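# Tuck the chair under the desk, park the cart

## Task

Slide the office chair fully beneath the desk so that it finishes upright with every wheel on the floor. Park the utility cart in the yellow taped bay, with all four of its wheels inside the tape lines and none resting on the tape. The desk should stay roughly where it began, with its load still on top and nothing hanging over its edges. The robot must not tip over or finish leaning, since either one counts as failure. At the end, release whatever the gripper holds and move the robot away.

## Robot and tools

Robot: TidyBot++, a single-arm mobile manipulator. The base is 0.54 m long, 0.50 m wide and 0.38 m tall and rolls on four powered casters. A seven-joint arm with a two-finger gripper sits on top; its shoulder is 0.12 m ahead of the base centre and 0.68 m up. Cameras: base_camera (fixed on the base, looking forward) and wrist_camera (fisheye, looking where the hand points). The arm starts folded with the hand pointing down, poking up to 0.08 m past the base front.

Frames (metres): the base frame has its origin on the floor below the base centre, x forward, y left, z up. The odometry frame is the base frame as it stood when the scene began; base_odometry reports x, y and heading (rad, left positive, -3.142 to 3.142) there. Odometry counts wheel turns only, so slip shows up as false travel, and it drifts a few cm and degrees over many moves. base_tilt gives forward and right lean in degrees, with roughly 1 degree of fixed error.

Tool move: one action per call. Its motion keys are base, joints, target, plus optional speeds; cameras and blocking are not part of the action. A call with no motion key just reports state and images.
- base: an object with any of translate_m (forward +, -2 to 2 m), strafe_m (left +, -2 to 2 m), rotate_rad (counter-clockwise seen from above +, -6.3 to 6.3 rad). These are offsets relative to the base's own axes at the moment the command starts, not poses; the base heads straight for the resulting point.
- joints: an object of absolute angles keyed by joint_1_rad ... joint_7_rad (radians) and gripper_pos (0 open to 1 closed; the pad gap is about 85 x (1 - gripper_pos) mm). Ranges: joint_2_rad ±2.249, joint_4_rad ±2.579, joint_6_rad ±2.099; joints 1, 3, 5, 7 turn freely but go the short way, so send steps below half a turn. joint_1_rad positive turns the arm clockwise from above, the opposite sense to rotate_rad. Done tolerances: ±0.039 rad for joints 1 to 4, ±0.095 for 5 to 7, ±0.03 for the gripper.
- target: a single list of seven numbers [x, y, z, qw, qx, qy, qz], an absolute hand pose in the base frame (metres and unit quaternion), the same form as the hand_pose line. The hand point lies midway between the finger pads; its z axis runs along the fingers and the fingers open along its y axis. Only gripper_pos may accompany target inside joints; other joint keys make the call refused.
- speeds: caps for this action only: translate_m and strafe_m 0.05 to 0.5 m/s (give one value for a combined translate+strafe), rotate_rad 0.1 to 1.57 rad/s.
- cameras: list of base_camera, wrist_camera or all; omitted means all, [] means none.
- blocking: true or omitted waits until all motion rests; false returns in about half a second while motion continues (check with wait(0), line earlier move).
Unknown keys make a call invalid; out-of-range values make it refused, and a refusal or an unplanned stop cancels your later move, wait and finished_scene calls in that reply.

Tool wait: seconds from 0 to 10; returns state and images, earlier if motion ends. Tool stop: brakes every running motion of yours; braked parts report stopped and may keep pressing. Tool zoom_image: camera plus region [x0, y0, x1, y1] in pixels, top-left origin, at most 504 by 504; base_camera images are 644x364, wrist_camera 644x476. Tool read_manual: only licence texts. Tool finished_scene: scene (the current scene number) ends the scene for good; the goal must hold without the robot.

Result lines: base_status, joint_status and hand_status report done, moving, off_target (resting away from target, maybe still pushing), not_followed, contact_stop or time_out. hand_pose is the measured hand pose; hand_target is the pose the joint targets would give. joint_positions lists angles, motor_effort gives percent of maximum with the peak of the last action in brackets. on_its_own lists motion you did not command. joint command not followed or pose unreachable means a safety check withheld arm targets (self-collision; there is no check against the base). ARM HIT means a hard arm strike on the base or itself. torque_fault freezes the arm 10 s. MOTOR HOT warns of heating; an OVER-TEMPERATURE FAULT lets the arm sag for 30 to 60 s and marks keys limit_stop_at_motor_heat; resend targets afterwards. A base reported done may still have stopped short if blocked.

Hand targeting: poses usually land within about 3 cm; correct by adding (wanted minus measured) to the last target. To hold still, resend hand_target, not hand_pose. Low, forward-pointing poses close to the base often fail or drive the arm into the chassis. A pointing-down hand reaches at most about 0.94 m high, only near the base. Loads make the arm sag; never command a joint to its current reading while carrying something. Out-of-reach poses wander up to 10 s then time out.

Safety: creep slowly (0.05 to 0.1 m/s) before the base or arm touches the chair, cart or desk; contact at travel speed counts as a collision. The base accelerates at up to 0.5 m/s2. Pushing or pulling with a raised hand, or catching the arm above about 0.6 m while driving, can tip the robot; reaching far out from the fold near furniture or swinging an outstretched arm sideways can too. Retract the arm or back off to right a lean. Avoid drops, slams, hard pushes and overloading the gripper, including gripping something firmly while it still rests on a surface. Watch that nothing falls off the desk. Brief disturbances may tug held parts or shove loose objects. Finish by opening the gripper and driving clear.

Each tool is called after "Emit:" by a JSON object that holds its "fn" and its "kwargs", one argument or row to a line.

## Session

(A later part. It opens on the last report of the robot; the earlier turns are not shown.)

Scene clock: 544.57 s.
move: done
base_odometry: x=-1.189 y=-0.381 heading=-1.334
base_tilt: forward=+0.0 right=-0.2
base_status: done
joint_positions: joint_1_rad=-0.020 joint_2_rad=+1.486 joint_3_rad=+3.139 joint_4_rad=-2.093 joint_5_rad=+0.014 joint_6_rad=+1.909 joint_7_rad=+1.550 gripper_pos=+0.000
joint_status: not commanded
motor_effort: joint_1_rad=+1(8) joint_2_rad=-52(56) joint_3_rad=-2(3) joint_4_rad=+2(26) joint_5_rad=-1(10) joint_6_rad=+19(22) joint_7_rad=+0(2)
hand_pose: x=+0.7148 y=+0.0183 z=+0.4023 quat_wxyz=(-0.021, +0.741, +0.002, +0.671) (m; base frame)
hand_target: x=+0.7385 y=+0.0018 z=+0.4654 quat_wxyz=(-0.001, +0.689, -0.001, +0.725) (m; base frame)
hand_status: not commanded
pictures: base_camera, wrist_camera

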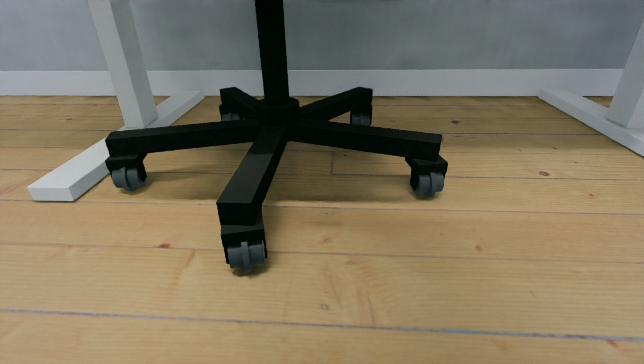

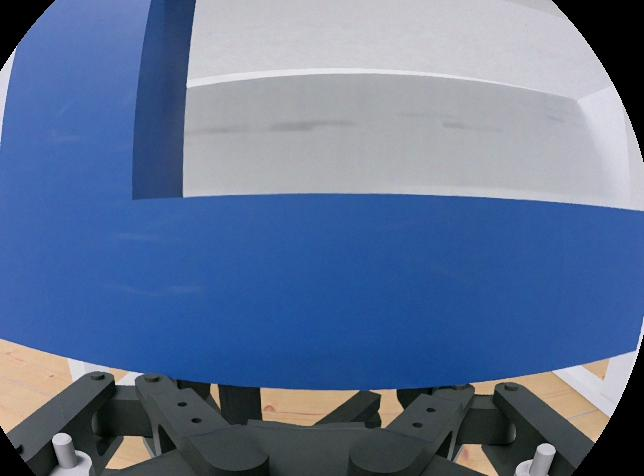

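Emit:
{"fn": "move", "kwargs": {
  "base": {"translate_m":-0.3}
}}

Scene clock: 551.13 s.
move: done
base_odometry: x=-1.260 y=-0.090 heading=-1.334
base_tilt: forward=-0.1 right=-0.1
base_status: done
joint_positions: joint_1_rad=-0.013 joint_2_rad=+1.415 joint_3_rad=+3.139 joint_4_rad=-2.073 joint_5_rad=+0.014 joint_6_rad=+1.949 joint_7_rad=+1.551 gripper_pos=+0.000
joint_status: not commanded
motor_effort: joint_1_rad=+0(2) joint_2_rad=-39(52) joint_3_rad=-1(3) joint_4_rad=+0(3) joint_5_rad=+0(1) joint_6_rad=+9(21) joint_7_rad=+1(2)
hand_pose: x=+0.7391 y=+0.0144 z=+0.4618 quat_wxyz=(-0.019, +0.695, +0.000, +0.718) (m; base frame)
hand_target: x=+0.7385 y=+0.0018 z=+0.4654 quat_wxyz=(-0.001, +0.689, -0.001, +0.725) (m; base frame)
hand_status: not commanded
pictures: base_camera, wrist_camera

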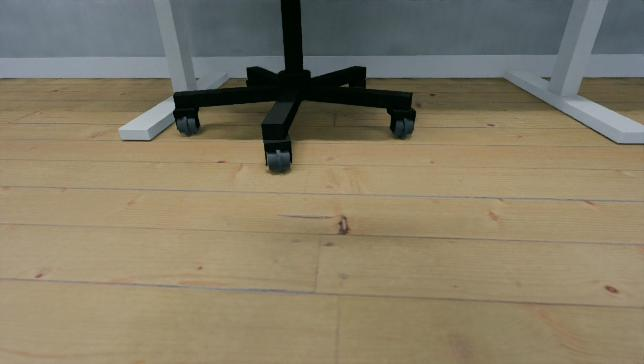

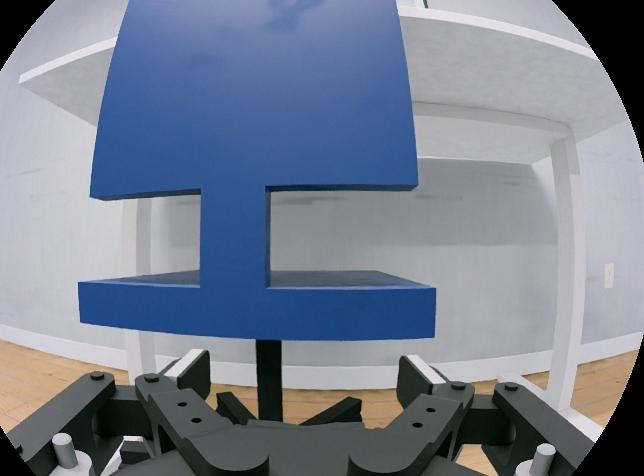

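Emit:
{"fn": "move", "kwargs": {
  "base": {"strafe_m":0.45},
  "cameras": ["wrist_camera"]
}}

Emit:
{"fn": "move", "kwargs": {
  "base": {"translate_m":0.38},
  "speeds": {"translate_m":0.15}
}}

Scene clock: 567.97 s.
move: done
base_odometry: x=-0.822 y=+0.016 heading=-1.333
base_tilt: forward=-0.1 right=-0.2
base_status: done
joint_positions: joint_1_rad=-0.009 joint_2_rad=+1.415 joint_3_rad=+3.139 joint_4_rad=-2.073 joint_5_rad=+0.014 joint_6_rad=+1.949 joint_7_rad=+1.551 gripper_pos=+0.000
joint_status: not commanded
motor_effort: joint_1_rad=+0(3) joint_2_rad=-39(40) joint_3_rad=-1(2) joint_4_rad=+0(1) joint_5_rad=+0(1) joint_6_rad=+9(9) joint_7_rad=+0(1)
hand_pose: x=+0.7391 y=+0.0116 z=+0.4618 quat_wxyz=(-0.018, +0.695, -0.002, +0.718) (m; base frame)
hand_target: x=+0.7385 y=+0.0018 z=+0.4654 quat_wxyz=(-0.001, +0.689, -0.001, +0.725) (m; base frame)
hand_status: not commanded
pictures: wrist_camera

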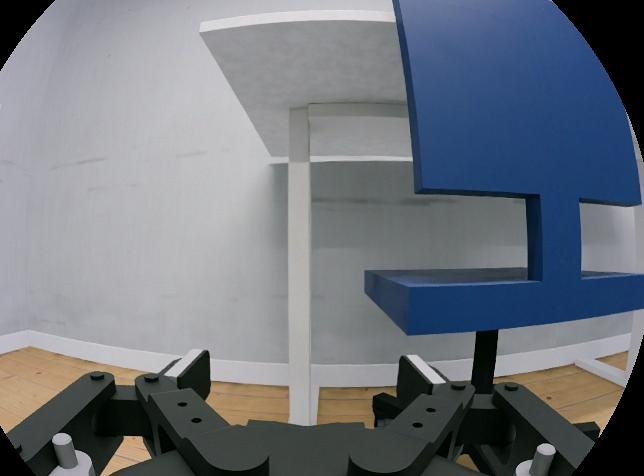

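Scene clock: 571.07 s.
move: done
base_odometry: x=-0.733 y=-0.353 heading=-1.333
base_tilt: forward=+0.0 right=-0.1
base_status: done
joint_positions: joint_1_rad=-0.009 joint_2_rad=+1.415 joint_3_rad=+3.139 joint_4_rad=-2.073 joint_5_rad=+0.014 joint_6_rad=+1.949 joint_7_rad=+1.551 gripper_pos=+0.000
joint_status: not commanded
motor_effort: joint_1_rad=+0(1) joint_2_rad=-39(40) joint_3_rad=-1(2) joint_4_rad=+0(2) joint_5_rad=+0(1) joint_6_rad=+9(9) joint_7_rad=+0(2)
hand_pose: x=+0.7391 y=+0.0116 z=+0.4618 quat_wxyz=(-0.018, +0.695, -0.002, +0.718) (m; base frame)
hand_target: x=+0.7385 y=+0.0018 z=+0.4654 quat_wxyz=(-0.001, +0.689, -0.001, +0.725) (m; base frame)
hand_status: not commanded
pictures: base_camera, wrist_camera

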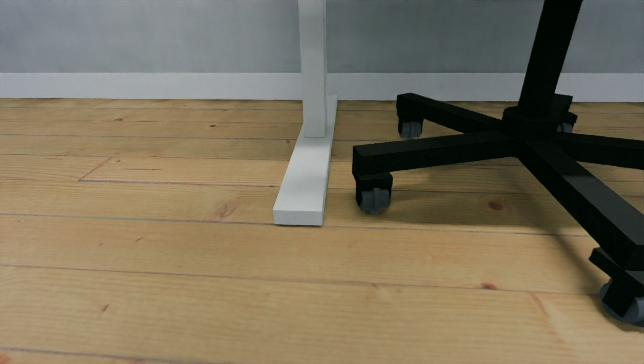

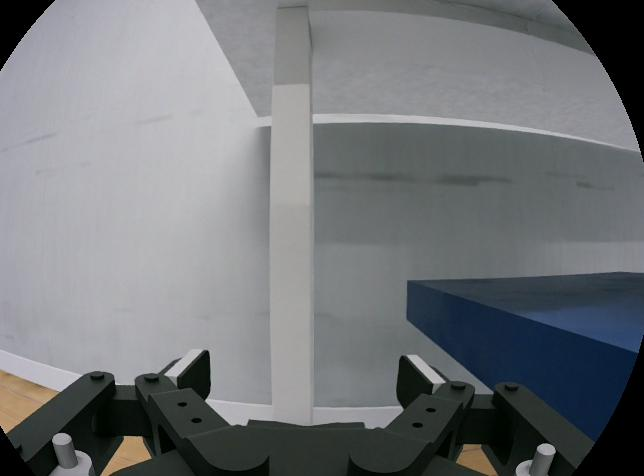

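Emit:
{"fn": "move", "kwargs": {
  "base": {"strafe_m":-0.27},
  "speeds": {"strafe_m":0.07}
}}

Scene clock: 584.57 s.
move: done
base_odometry: x=-0.995 y=-0.417 heading=-1.333
base_tilt: forward=+0.0 right=-0.1
base_status: done
joint_positions: joint_1_rad=-0.078 joint_2_rad=+1.414 joint_3_rad=+3.095 joint_4_rad=-2.073 joint_5_rad=+0.047 joint_6_rad=+1.949 joint_7_rad=+1.551 gripper_pos=+0.000
joint_status: not commanded
motor_effort: joint_1_rad=+11(20) joint_2_rad=-39(41) joint_3_rad=+5(10) joint_4_rad=+0(2) joint_5_rad=-7(12) joint_6_rad=+10(10) joint_7_rad=+0(2)
hand_pose: x=+0.7346 y=+0.0777 z=+0.4637 quat_wxyz=(-0.075, +0.694, +0.016, +0.716) (m; base frame)
hand_target: x=+0.7385 y=+0.0018 z=+0.4654 quat_wxyz=(-0.001, +0.689, -0.001, +0.725) (m; base frame)
hand_status: not commanded
pictures: base_camera, wrist_camera

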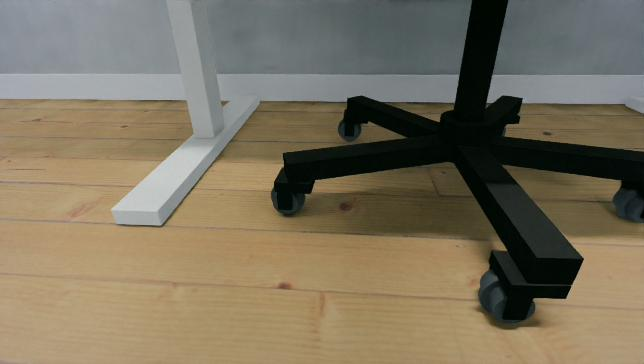

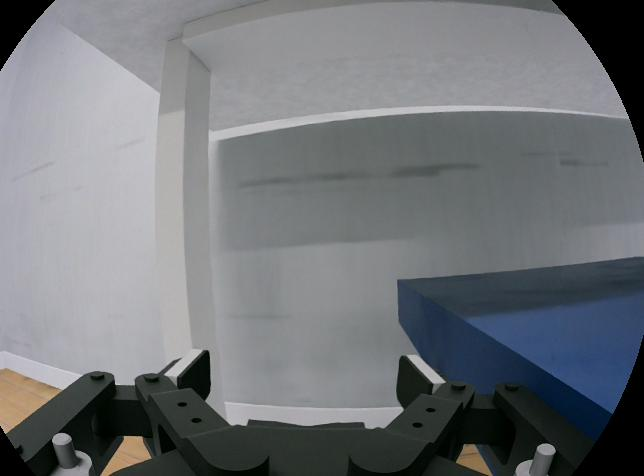

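Emit:
{"fn": "move", "kwargs": {
  "base": {"strafe_m":0.1},
  "cameras": []
}}

Emit:
{"fn": "move", "kwargs": {
  "base": {"translate_m":-0.42},
  "cameras": []
}}

Emit:
{"fn": "move", "kwargs": {
  "base": {"strafe_m":-0.4}
}}

Scene clock: 591.83 s.
move: done
base_odometry: x=-0.898 y=-0.393 heading=-1.333
base_tilt: forward=+0.0 right=-0.1
base_status: done
joint_positions: joint_1_rad=-0.007 joint_2_rad=+1.414 joint_3_rad=+3.132 joint_4_rad=-2.073 joint_5_rad=+0.020 joint_6_rad=+1.949 joint_7_rad=+1.551 gripper_pos=+0.000
joint_status: not commanded
motor_effort: joint_1_rad=+0(11) joint_2_rad=-40(40) joint_3_rad=-1(4) joint_4_rad=+0(1) joint_5_rad=+0(7) joint_6_rad=+9(10) joint_7_rad=+0(1)
hand_pose: x=+0.7392 y=+0.0140 z=+0.4622 quat_wxyz=(-0.022, +0.695, -0.003, +0.719) (m; base frame)
hand_target: x=+0.7385 y=+0.0018 z=+0.4654 quat_wxyz=(-0.001, +0.689, -0.001, +0.725) (m; base frame)
hand_status: not commanded
pictures: none
No camera images: "cameras" was empty.

Scene clock: 593.93 s.
move: done
base_odometry: x=-0.997 y=+0.015 heading=-1.333
base_tilt: forward=+0.0 right=-0.1
base_status: done
joint_positions: joint_1_rad=-0.006 joint_2_rad=+1.414 joint_3_rad=+3.132 joint_4_rad=-2.073 joint_5_rad=+0.020 joint_6_rad=+1.949 joint_7_rad=+1.551 gripper_pos=+0.000
joint_status: not commanded
motor_effort: joint_1_rad=-1(1) joint_2_rad=-39(40) joint_3_rad=-1(2) joint_4_rad=+0(2) joint_5_rad=+0(1) joint_6_rad=+9(9) joint_7_rad=+0(1)
hand_pose: x=+0.7391 y=+0.0138 z=+0.4621 quat_wxyz=(-0.022, +0.695, -0.004, +0.718) (m; base frame)
hand_target: x=+0.7385 y=+0.0018 z=+0.4654 quat_wxyz=(-0.001, +0.689, -0.001, +0.725) (m; base frame)
hand_status: not commanded
pictures: none
No camera images: "cameras" was empty.

Scene clock: 596.03 s.
move: done
base_odometry: x=-1.386 y=-0.079 heading=-1.334
base_tilt: forward=-0.1 right=-0.1
base_status: done
joint_positions: joint_1_rad=+0.004 joint_2_rad=+1.414 joint_3_rad=+3.134 joint_4_rad=-2.073 joint_5_rad=+0.020 joint_6_rad=+1.949 joint_7_rad=+1.551 gripper_pos=+0.000
joint_status: not commanded
motor_effort: joint_1_rad=+0(4) joint_2_rad=-39(40) joint_3_rad=-1(3) joint_4_rad=+1(2) joint_5_rad=+0(1) joint_6_rad=+8(9) joint_7_rad=+0(1)
hand_pose: x=+0.7392 y=+0.0068 z=+0.4621 quat_wxyz=(-0.018, +0.695, -0.007, +0.719) (m; base frame)
hand_target: x=+0.7385 y=+0.0018 z=+0.4654 quat_wxyz=(-0.001, +0.689, -0.001, +0.725) (m; base frame)
hand_status: not commanded
pictures: base_camera, wrist_camera

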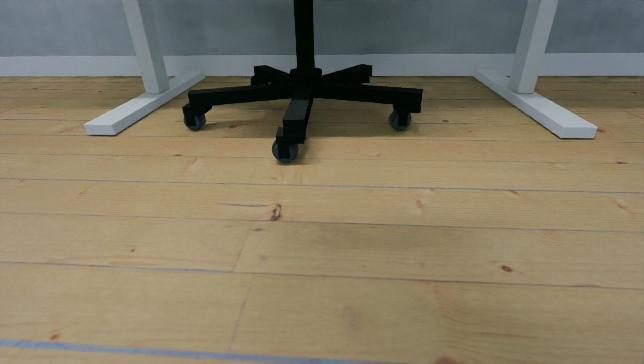

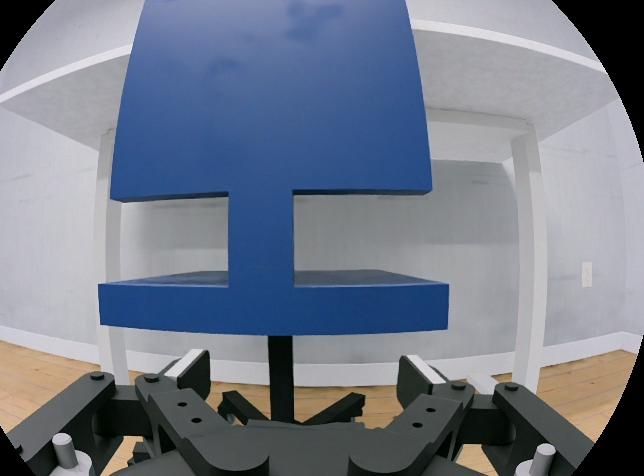

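Emit:
{"fn": "move", "kwargs": {
  "base": {"strafe_m":0.045},
  "cameras": []
}}

Emit:
{"fn": "move", "kwargs": {
  "base": {"translate_m":0.2},
  "speeds": {"translate_m":0.06}
}}

Emit:
{"fn": "move", "kwargs": {
  "base": {"translate_m":0.06},
  "speeds": {"translate_m":0.05}
}}

Scene clock: 607.23 s.
move: done
base_odometry: x=-1.342 y=-0.069 heading=-1.333
base_tilt: forward=-0.1 right=-0.2
base_status: done
joint_positions: joint_1_rad=-0.005 joint_2_rad=+1.414 joint_3_rad=+3.135 joint_4_rad=-2.073 joint_5_rad=+0.020 joint_6_rad=+1.949 joint_7_rad=+1.551 gripper_pos=+0.000
joint_status: not commanded
motor_effort: joint_1_rad=-1(5) joint_2_rad=-39(40) joint_3_rad=-2(3) joint_4_rad=+0(1) joint_5_rad=+0(1) joint_6_rad=+9(9) joint_7_rad=+1(1)
hand_pose: x=+0.7392 y=+0.0120 z=+0.4620 quat_wxyz=(-0.021, +0.695, -0.003, +0.719) (m; base frame)
hand_target: x=+0.7385 y=+0.0018 z=+0.4654 quat_wxyz=(-0.001, +0.689, -0.001, +0.725) (m; base frame)
hand_status: not commanded
pictures: none
No camera images: "cameras" was empty.

Scene clock: 611.03 s.
move: done
base_odometry: x=-1.295 y=-0.263 heading=-1.334
base_tilt: forward=+0.0 right=-0.1
base_status: done
joint_positions: joint_1_rad=-0.005 joint_2_rad=+1.414 joint_3_rad=+3.135 joint_4_rad=-2.073 joint_5_rad=+0.020 joint_6_rad=+1.949 joint_7_rad=+1.551 gripper_pos=+0.000
joint_status: not commanded
motor_effort: joint_1_rad=-1(1) joint_2_rad=-39(40) joint_3_rad=-1(2) joint_4_rad=+0(2) joint_5_rad=+0(1) joint_6_rad=+8(9) joint_7_rad=+0(1)
hand_pose: x=+0.7392 y=+0.0120 z=+0.4620 quat_wxyz=(-0.021, +0.695, -0.003, +0.718) (m; base frame)
hand_target: x=+0.7385 y=+0.0018 z=+0.4654 quat_wxyz=(-0.001, +0.689, -0.001, +0.725) (m; base frame)
hand_status: not commanded
pictures: base_camera, wrist_camera

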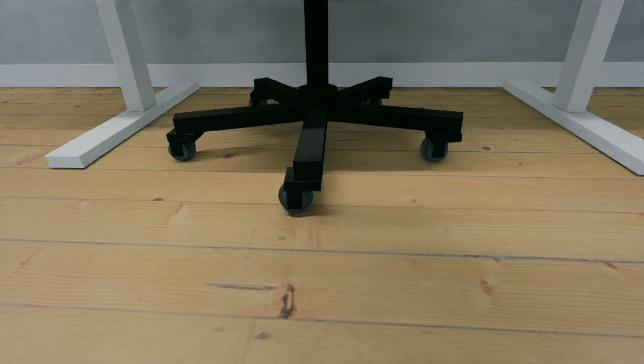

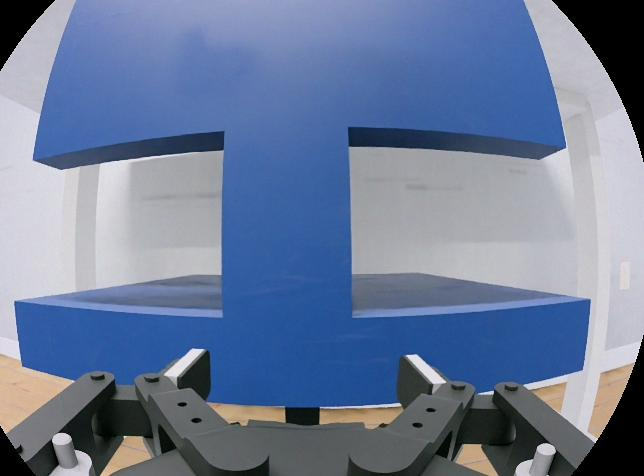

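Scene clock: 612.73 s.
move: done
base_odometry: x=-1.281 y=-0.322 heading=-1.334
base_tilt: forward=+0.0 right=-0.2
base_status: done
joint_positions: joint_1_rad=-0.005 joint_2_rad=+1.416 joint_3_rad=+3.135 joint_4_rad=-2.081 joint_5_rad=+0.020 joint_6_rad=+1.950 joint_7_rad=+1.551 gripper_pos=+0.000
joint_status: not commanded
motor_effort: joint_1_rad=-1(2) joint_2_rad=-40(42) joint_3_rad=-2(2) joint_4_rad=+2(6) joint_5_rad=+1(1) joint_6_rad=+8(9) joint_7_rad=+0(1)
hand_pose: x=+0.7364 y=+0.0120 z=+0.4597 quat_wxyz=(-0.021, +0.698, -0.003, +0.715) (m; base frame)
hand_target: x=+0.7385 y=+0.0018 z=+0.4654 quat_wxyz=(-0.001, +0.689, -0.001, +0.725) (m; base frame)
hand_status: not commanded
pictures: base_camera, wrist_camera

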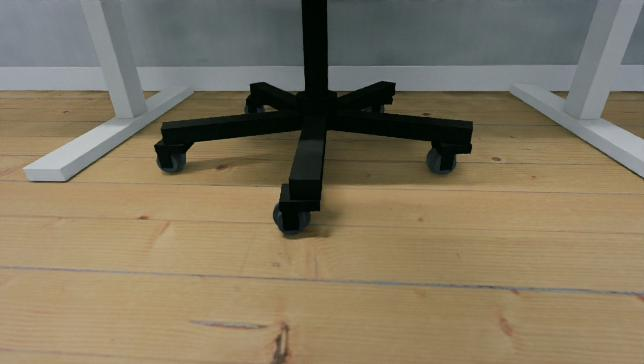

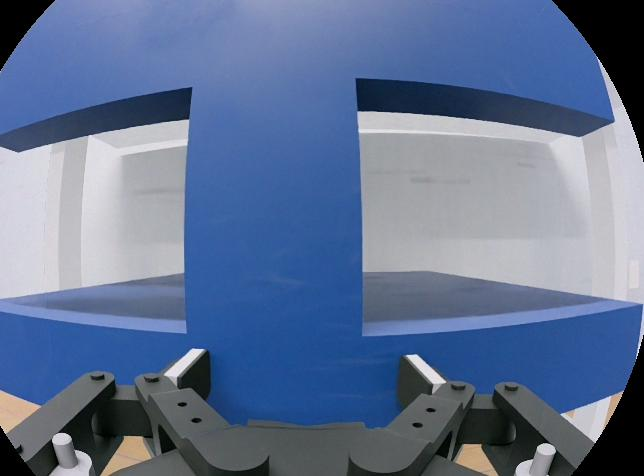

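Emit:
{"fn": "move", "kwargs": {
  "base": {"translate_m":0.07},
  "speeds": {"translate_m":0.05}
}}

Emit:
{"fn": "move", "kwargs": {
  "base": {"translate_m":0.06},
  "speeds": {"translate_m":0.05}
}}

Scene clock: 620.30 s.
move: done
base_odometry: x=-1.265 y=-0.390 heading=-1.334
base_tilt: forward=+0.0 right=-0.1
base_status: done
joint_positions: joint_1_rad=-0.005 joint_2_rad=+1.482 joint_3_rad=+3.139 joint_4_rad=-2.093 joint_5_rad=+0.015 joint_6_rad=+1.903 joint_7_rad=+1.554 gripper_pos=+0.000
joint_status: not commanded
motor_effort: joint_1_rad=+0(3) joint_2_rad=-51(55) joint_3_rad=-2(3) joint_4_rad=+3(26) joint_5_rad=+0(3) joint_6_rad=+17(21) joint_7_rad=+0(2)
hand_pose: x=+0.7157 y=+0.0095 z=+0.4023 quat_wxyz=(-0.015, +0.742, -0.002, +0.670) (m; base frame)
hand_target: x=+0.7385 y=+0.0018 z=+0.4654 quat_wxyz=(-0.001, +0.689, -0.001, +0.725) (m; base frame)
hand_status: not commanded
pictures: base_camera, wrist_camera

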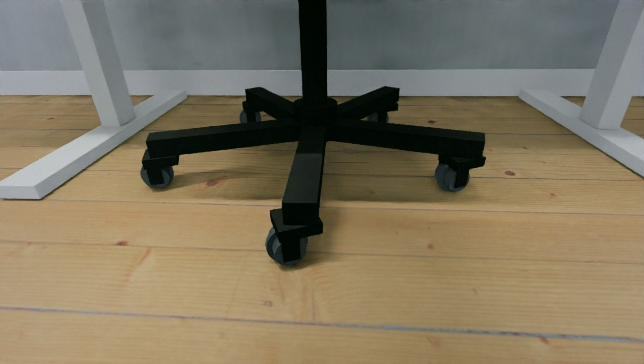

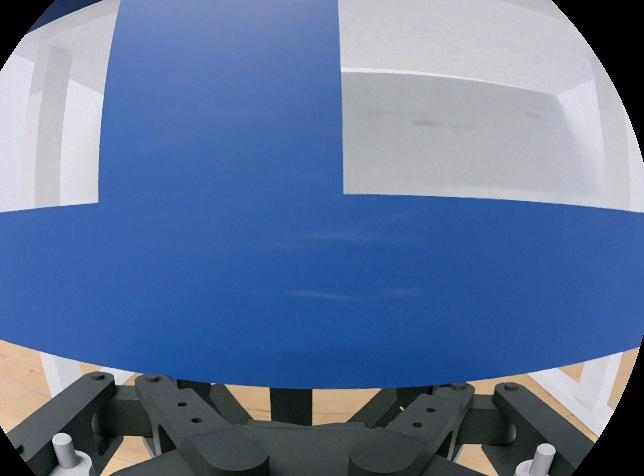

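Scene clock: 621.87 s.
move: done
base_odometry: x=-1.251 y=-0.449 heading=-1.335
base_tilt: forward=+0.0 right=-0.2
base_status: done
joint_positions: joint_1_rad=-0.007 joint_2_rad=+1.509 joint_3_rad=+3.140 joint_4_rad=-2.104 joint_5_rad=+0.013 joint_6_rad=+1.909 joint_7_rad=+1.556 gripper_pos=+0.000
joint_status: not commanded
motor_effort: joint_1_rad=+0(3) joint_2_rad=-58(60) joint_3_rad=-2(4) joint_4_rad=+5(29) joint_5_rad=+0(8) joint_6_rad=+21(23) joint_7_rad=-1(3)
hand_pose: x=+0.7047 y=+0.0095 z=+0.3865 quat_wxyz=(-0.014, +0.753, -0.001, +0.658) (m; base frame)
hand_target: x=+0.7385 y=+0.0018 z=+0.4654 quat_wxyz=(-0.001, +0.689, -0.001, +0.725) (m; base frame)
hand_status: not commanded
pictures: base_camera, wrist_camera

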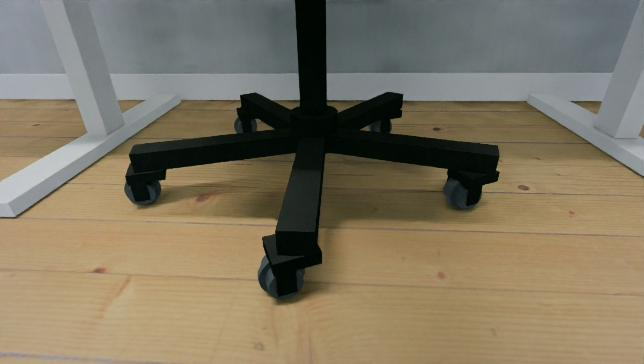

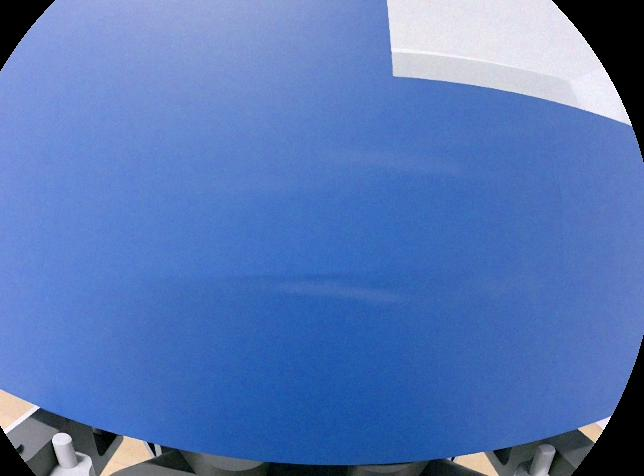

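Emit:
{"fn": "move", "kwargs": {
  "base": {"translate_m":-0.35},
  "speeds": {"translate_m":0.15}
}}

Emit:
{"fn": "move", "kwargs": {
  "joints": {"joint_2_rad":-0.35,"joint_4_rad":-2.4,"joint_6_rad":0.15},
  "base": {"strafe_m":0.6}
}}

Emit:
{"fn": "move", "kwargs": {
  "base": {"strafe_m":0.3,"rotate_rad":-0.7}
}}

Scene clock: 632.90 s.
move: done
base_odometry: x=-1.333 y=-0.108 heading=-1.335
base_tilt: forward=-0.1 right=-0.1
base_status: done
joint_positions: joint_1_rad=-0.006 joint_2_rad=+1.414 joint_3_rad=+3.140 joint_4_rad=-2.076 joint_5_rad=+0.013 joint_6_rad=+1.948 joint_7_rad=+1.558 gripper_pos=+0.000
joint_status: not commanded
motor_effort: joint_1_rad=-1(3) joint_2_rad=-39(61) joint_3_rad=-1(3) joint_4_rad=+0(3) joint_5_rad=-1(2) joint_6_rad=+8(28) joint_7_rad=+0(2)
hand_pose: x=+0.7386 y=+0.0095 z=+0.4613 quat_wxyz=(-0.013, +0.697, +0.000, +0.717) (m; base frame)
hand_target: x=+0.7385 y=+0.0018 z=+0.4654 quat_wxyz=(-0.001, +0.689, -0.001, +0.725) (m; base frame)
hand_status: not commanded
pictures: base_camera, wrist_camera

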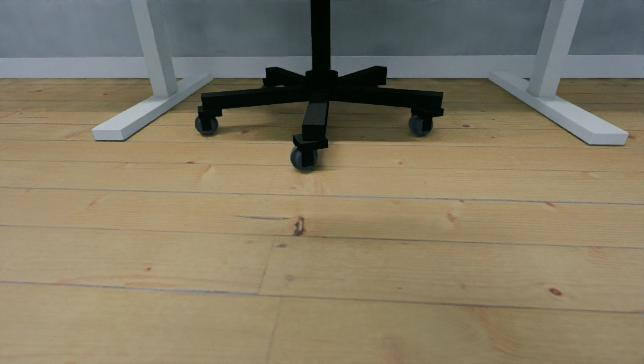

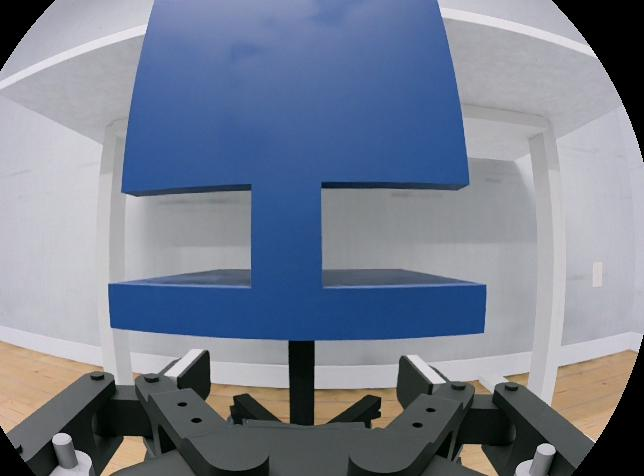

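Scene clock: 636.20 s.
move: done
base_odometry: x=-0.750 y=+0.032 heading=-1.334
base_tilt: forward=-0.1 right=-0.1
base_status: done
joint_positions: joint_1_rad=-0.003 joint_2_rad=-0.339 joint_3_rad=+3.140 joint_4_rad=-2.389 joint_5_rad=+0.013 joint_6_rad=+0.219 joint_7_rad=+1.558 gripper_pos=+0.000
joint_status: all done
motor_effort: joint_1_rad=-1(3) joint_2_rad=-9(42) joint_3_rad=+0(2) joint_4_rad=+21(22) joint_5_rad=-1(1) joint_6_rad=+8(10) joint_7_rad=+0(1)
hand_pose: x=+0.5587 y=+0.0042 z=+0.8533 quat_wxyz=(-0.002, +0.793, +0.002, +0.609) (m; base frame)
hand_target: x=+0.5482 y=+0.0021 z=+0.8315 quat_wxyz=(+0.000, +0.813, +0.000, +0.582) (m; base frame)
hand_status: not commanded
pictures: base_camera, wrist_camera

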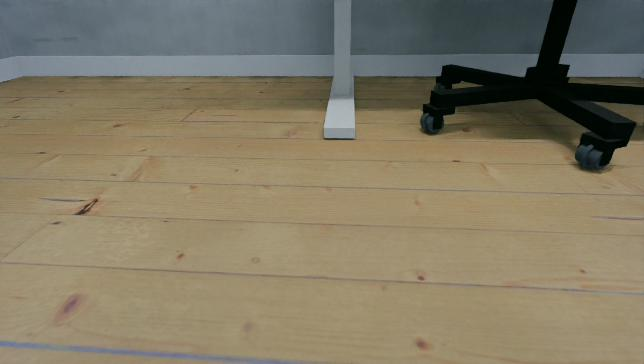

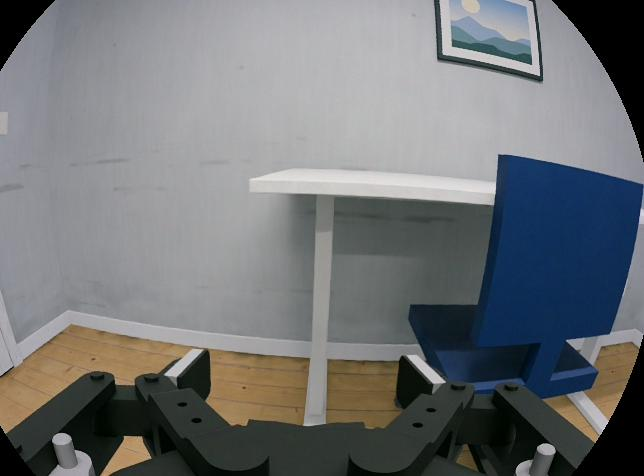

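Scene clock: 638.07 s.
move: done
base_odometry: x=-0.458 y=+0.102 heading=-2.035
base_tilt: forward=+0.0 right=-0.1
base_status: done
joint_positions: joint_1_rad=-0.003 joint_2_rad=-0.341 joint_3_rad=+3.140 joint_4_rad=-2.391 joint_5_rad=+0.013 joint_6_rad=+0.216 joint_7_rad=+1.558 gripper_pos=+0.000
joint_status: not commanded
motor_effort: joint_1_rad=+0(2) joint_2_rad=-9(10) joint_3_rad=+0(1) joint_4_rad=+21(22) joint_5_rad=-1(1) joint_6_rad=+8(9) joint_7_rad=+1(1)
hand_pose: x=+0.5578 y=+0.0040 z=+0.8527 quat_wxyz=(-0.002, +0.794, +0.002, +0.608) (m; base frame)
hand_target: x=+0.5482 y=+0.0021 z=+0.8315 quat_wxyz=(+0.000, +0.813, +0.000, +0.582) (m; base frame)
hand_status: not commanded
pictures: base_camera, wrist_camera

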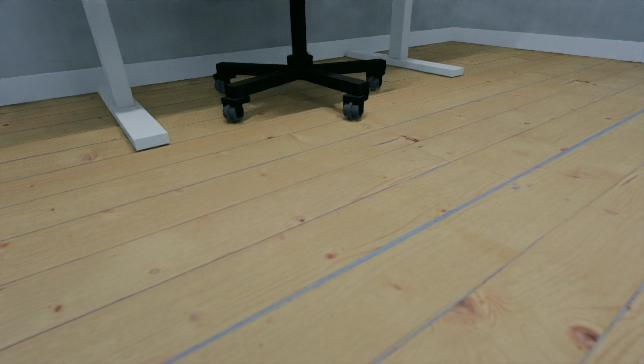

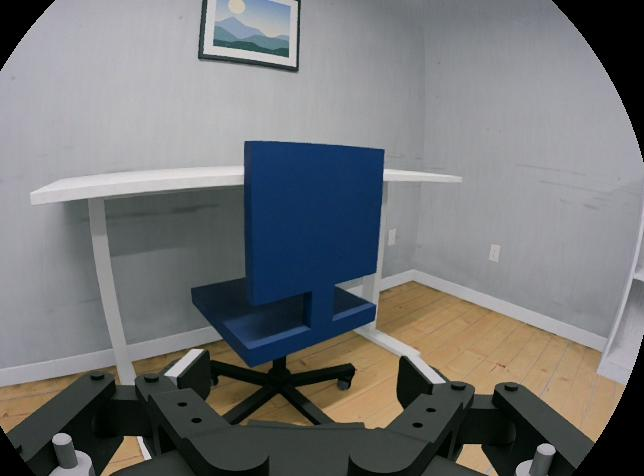

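Emit:
{"fn": "finished_scene", "kwargs": {
  "scene": 2
}}

The scene is finished: the task was done.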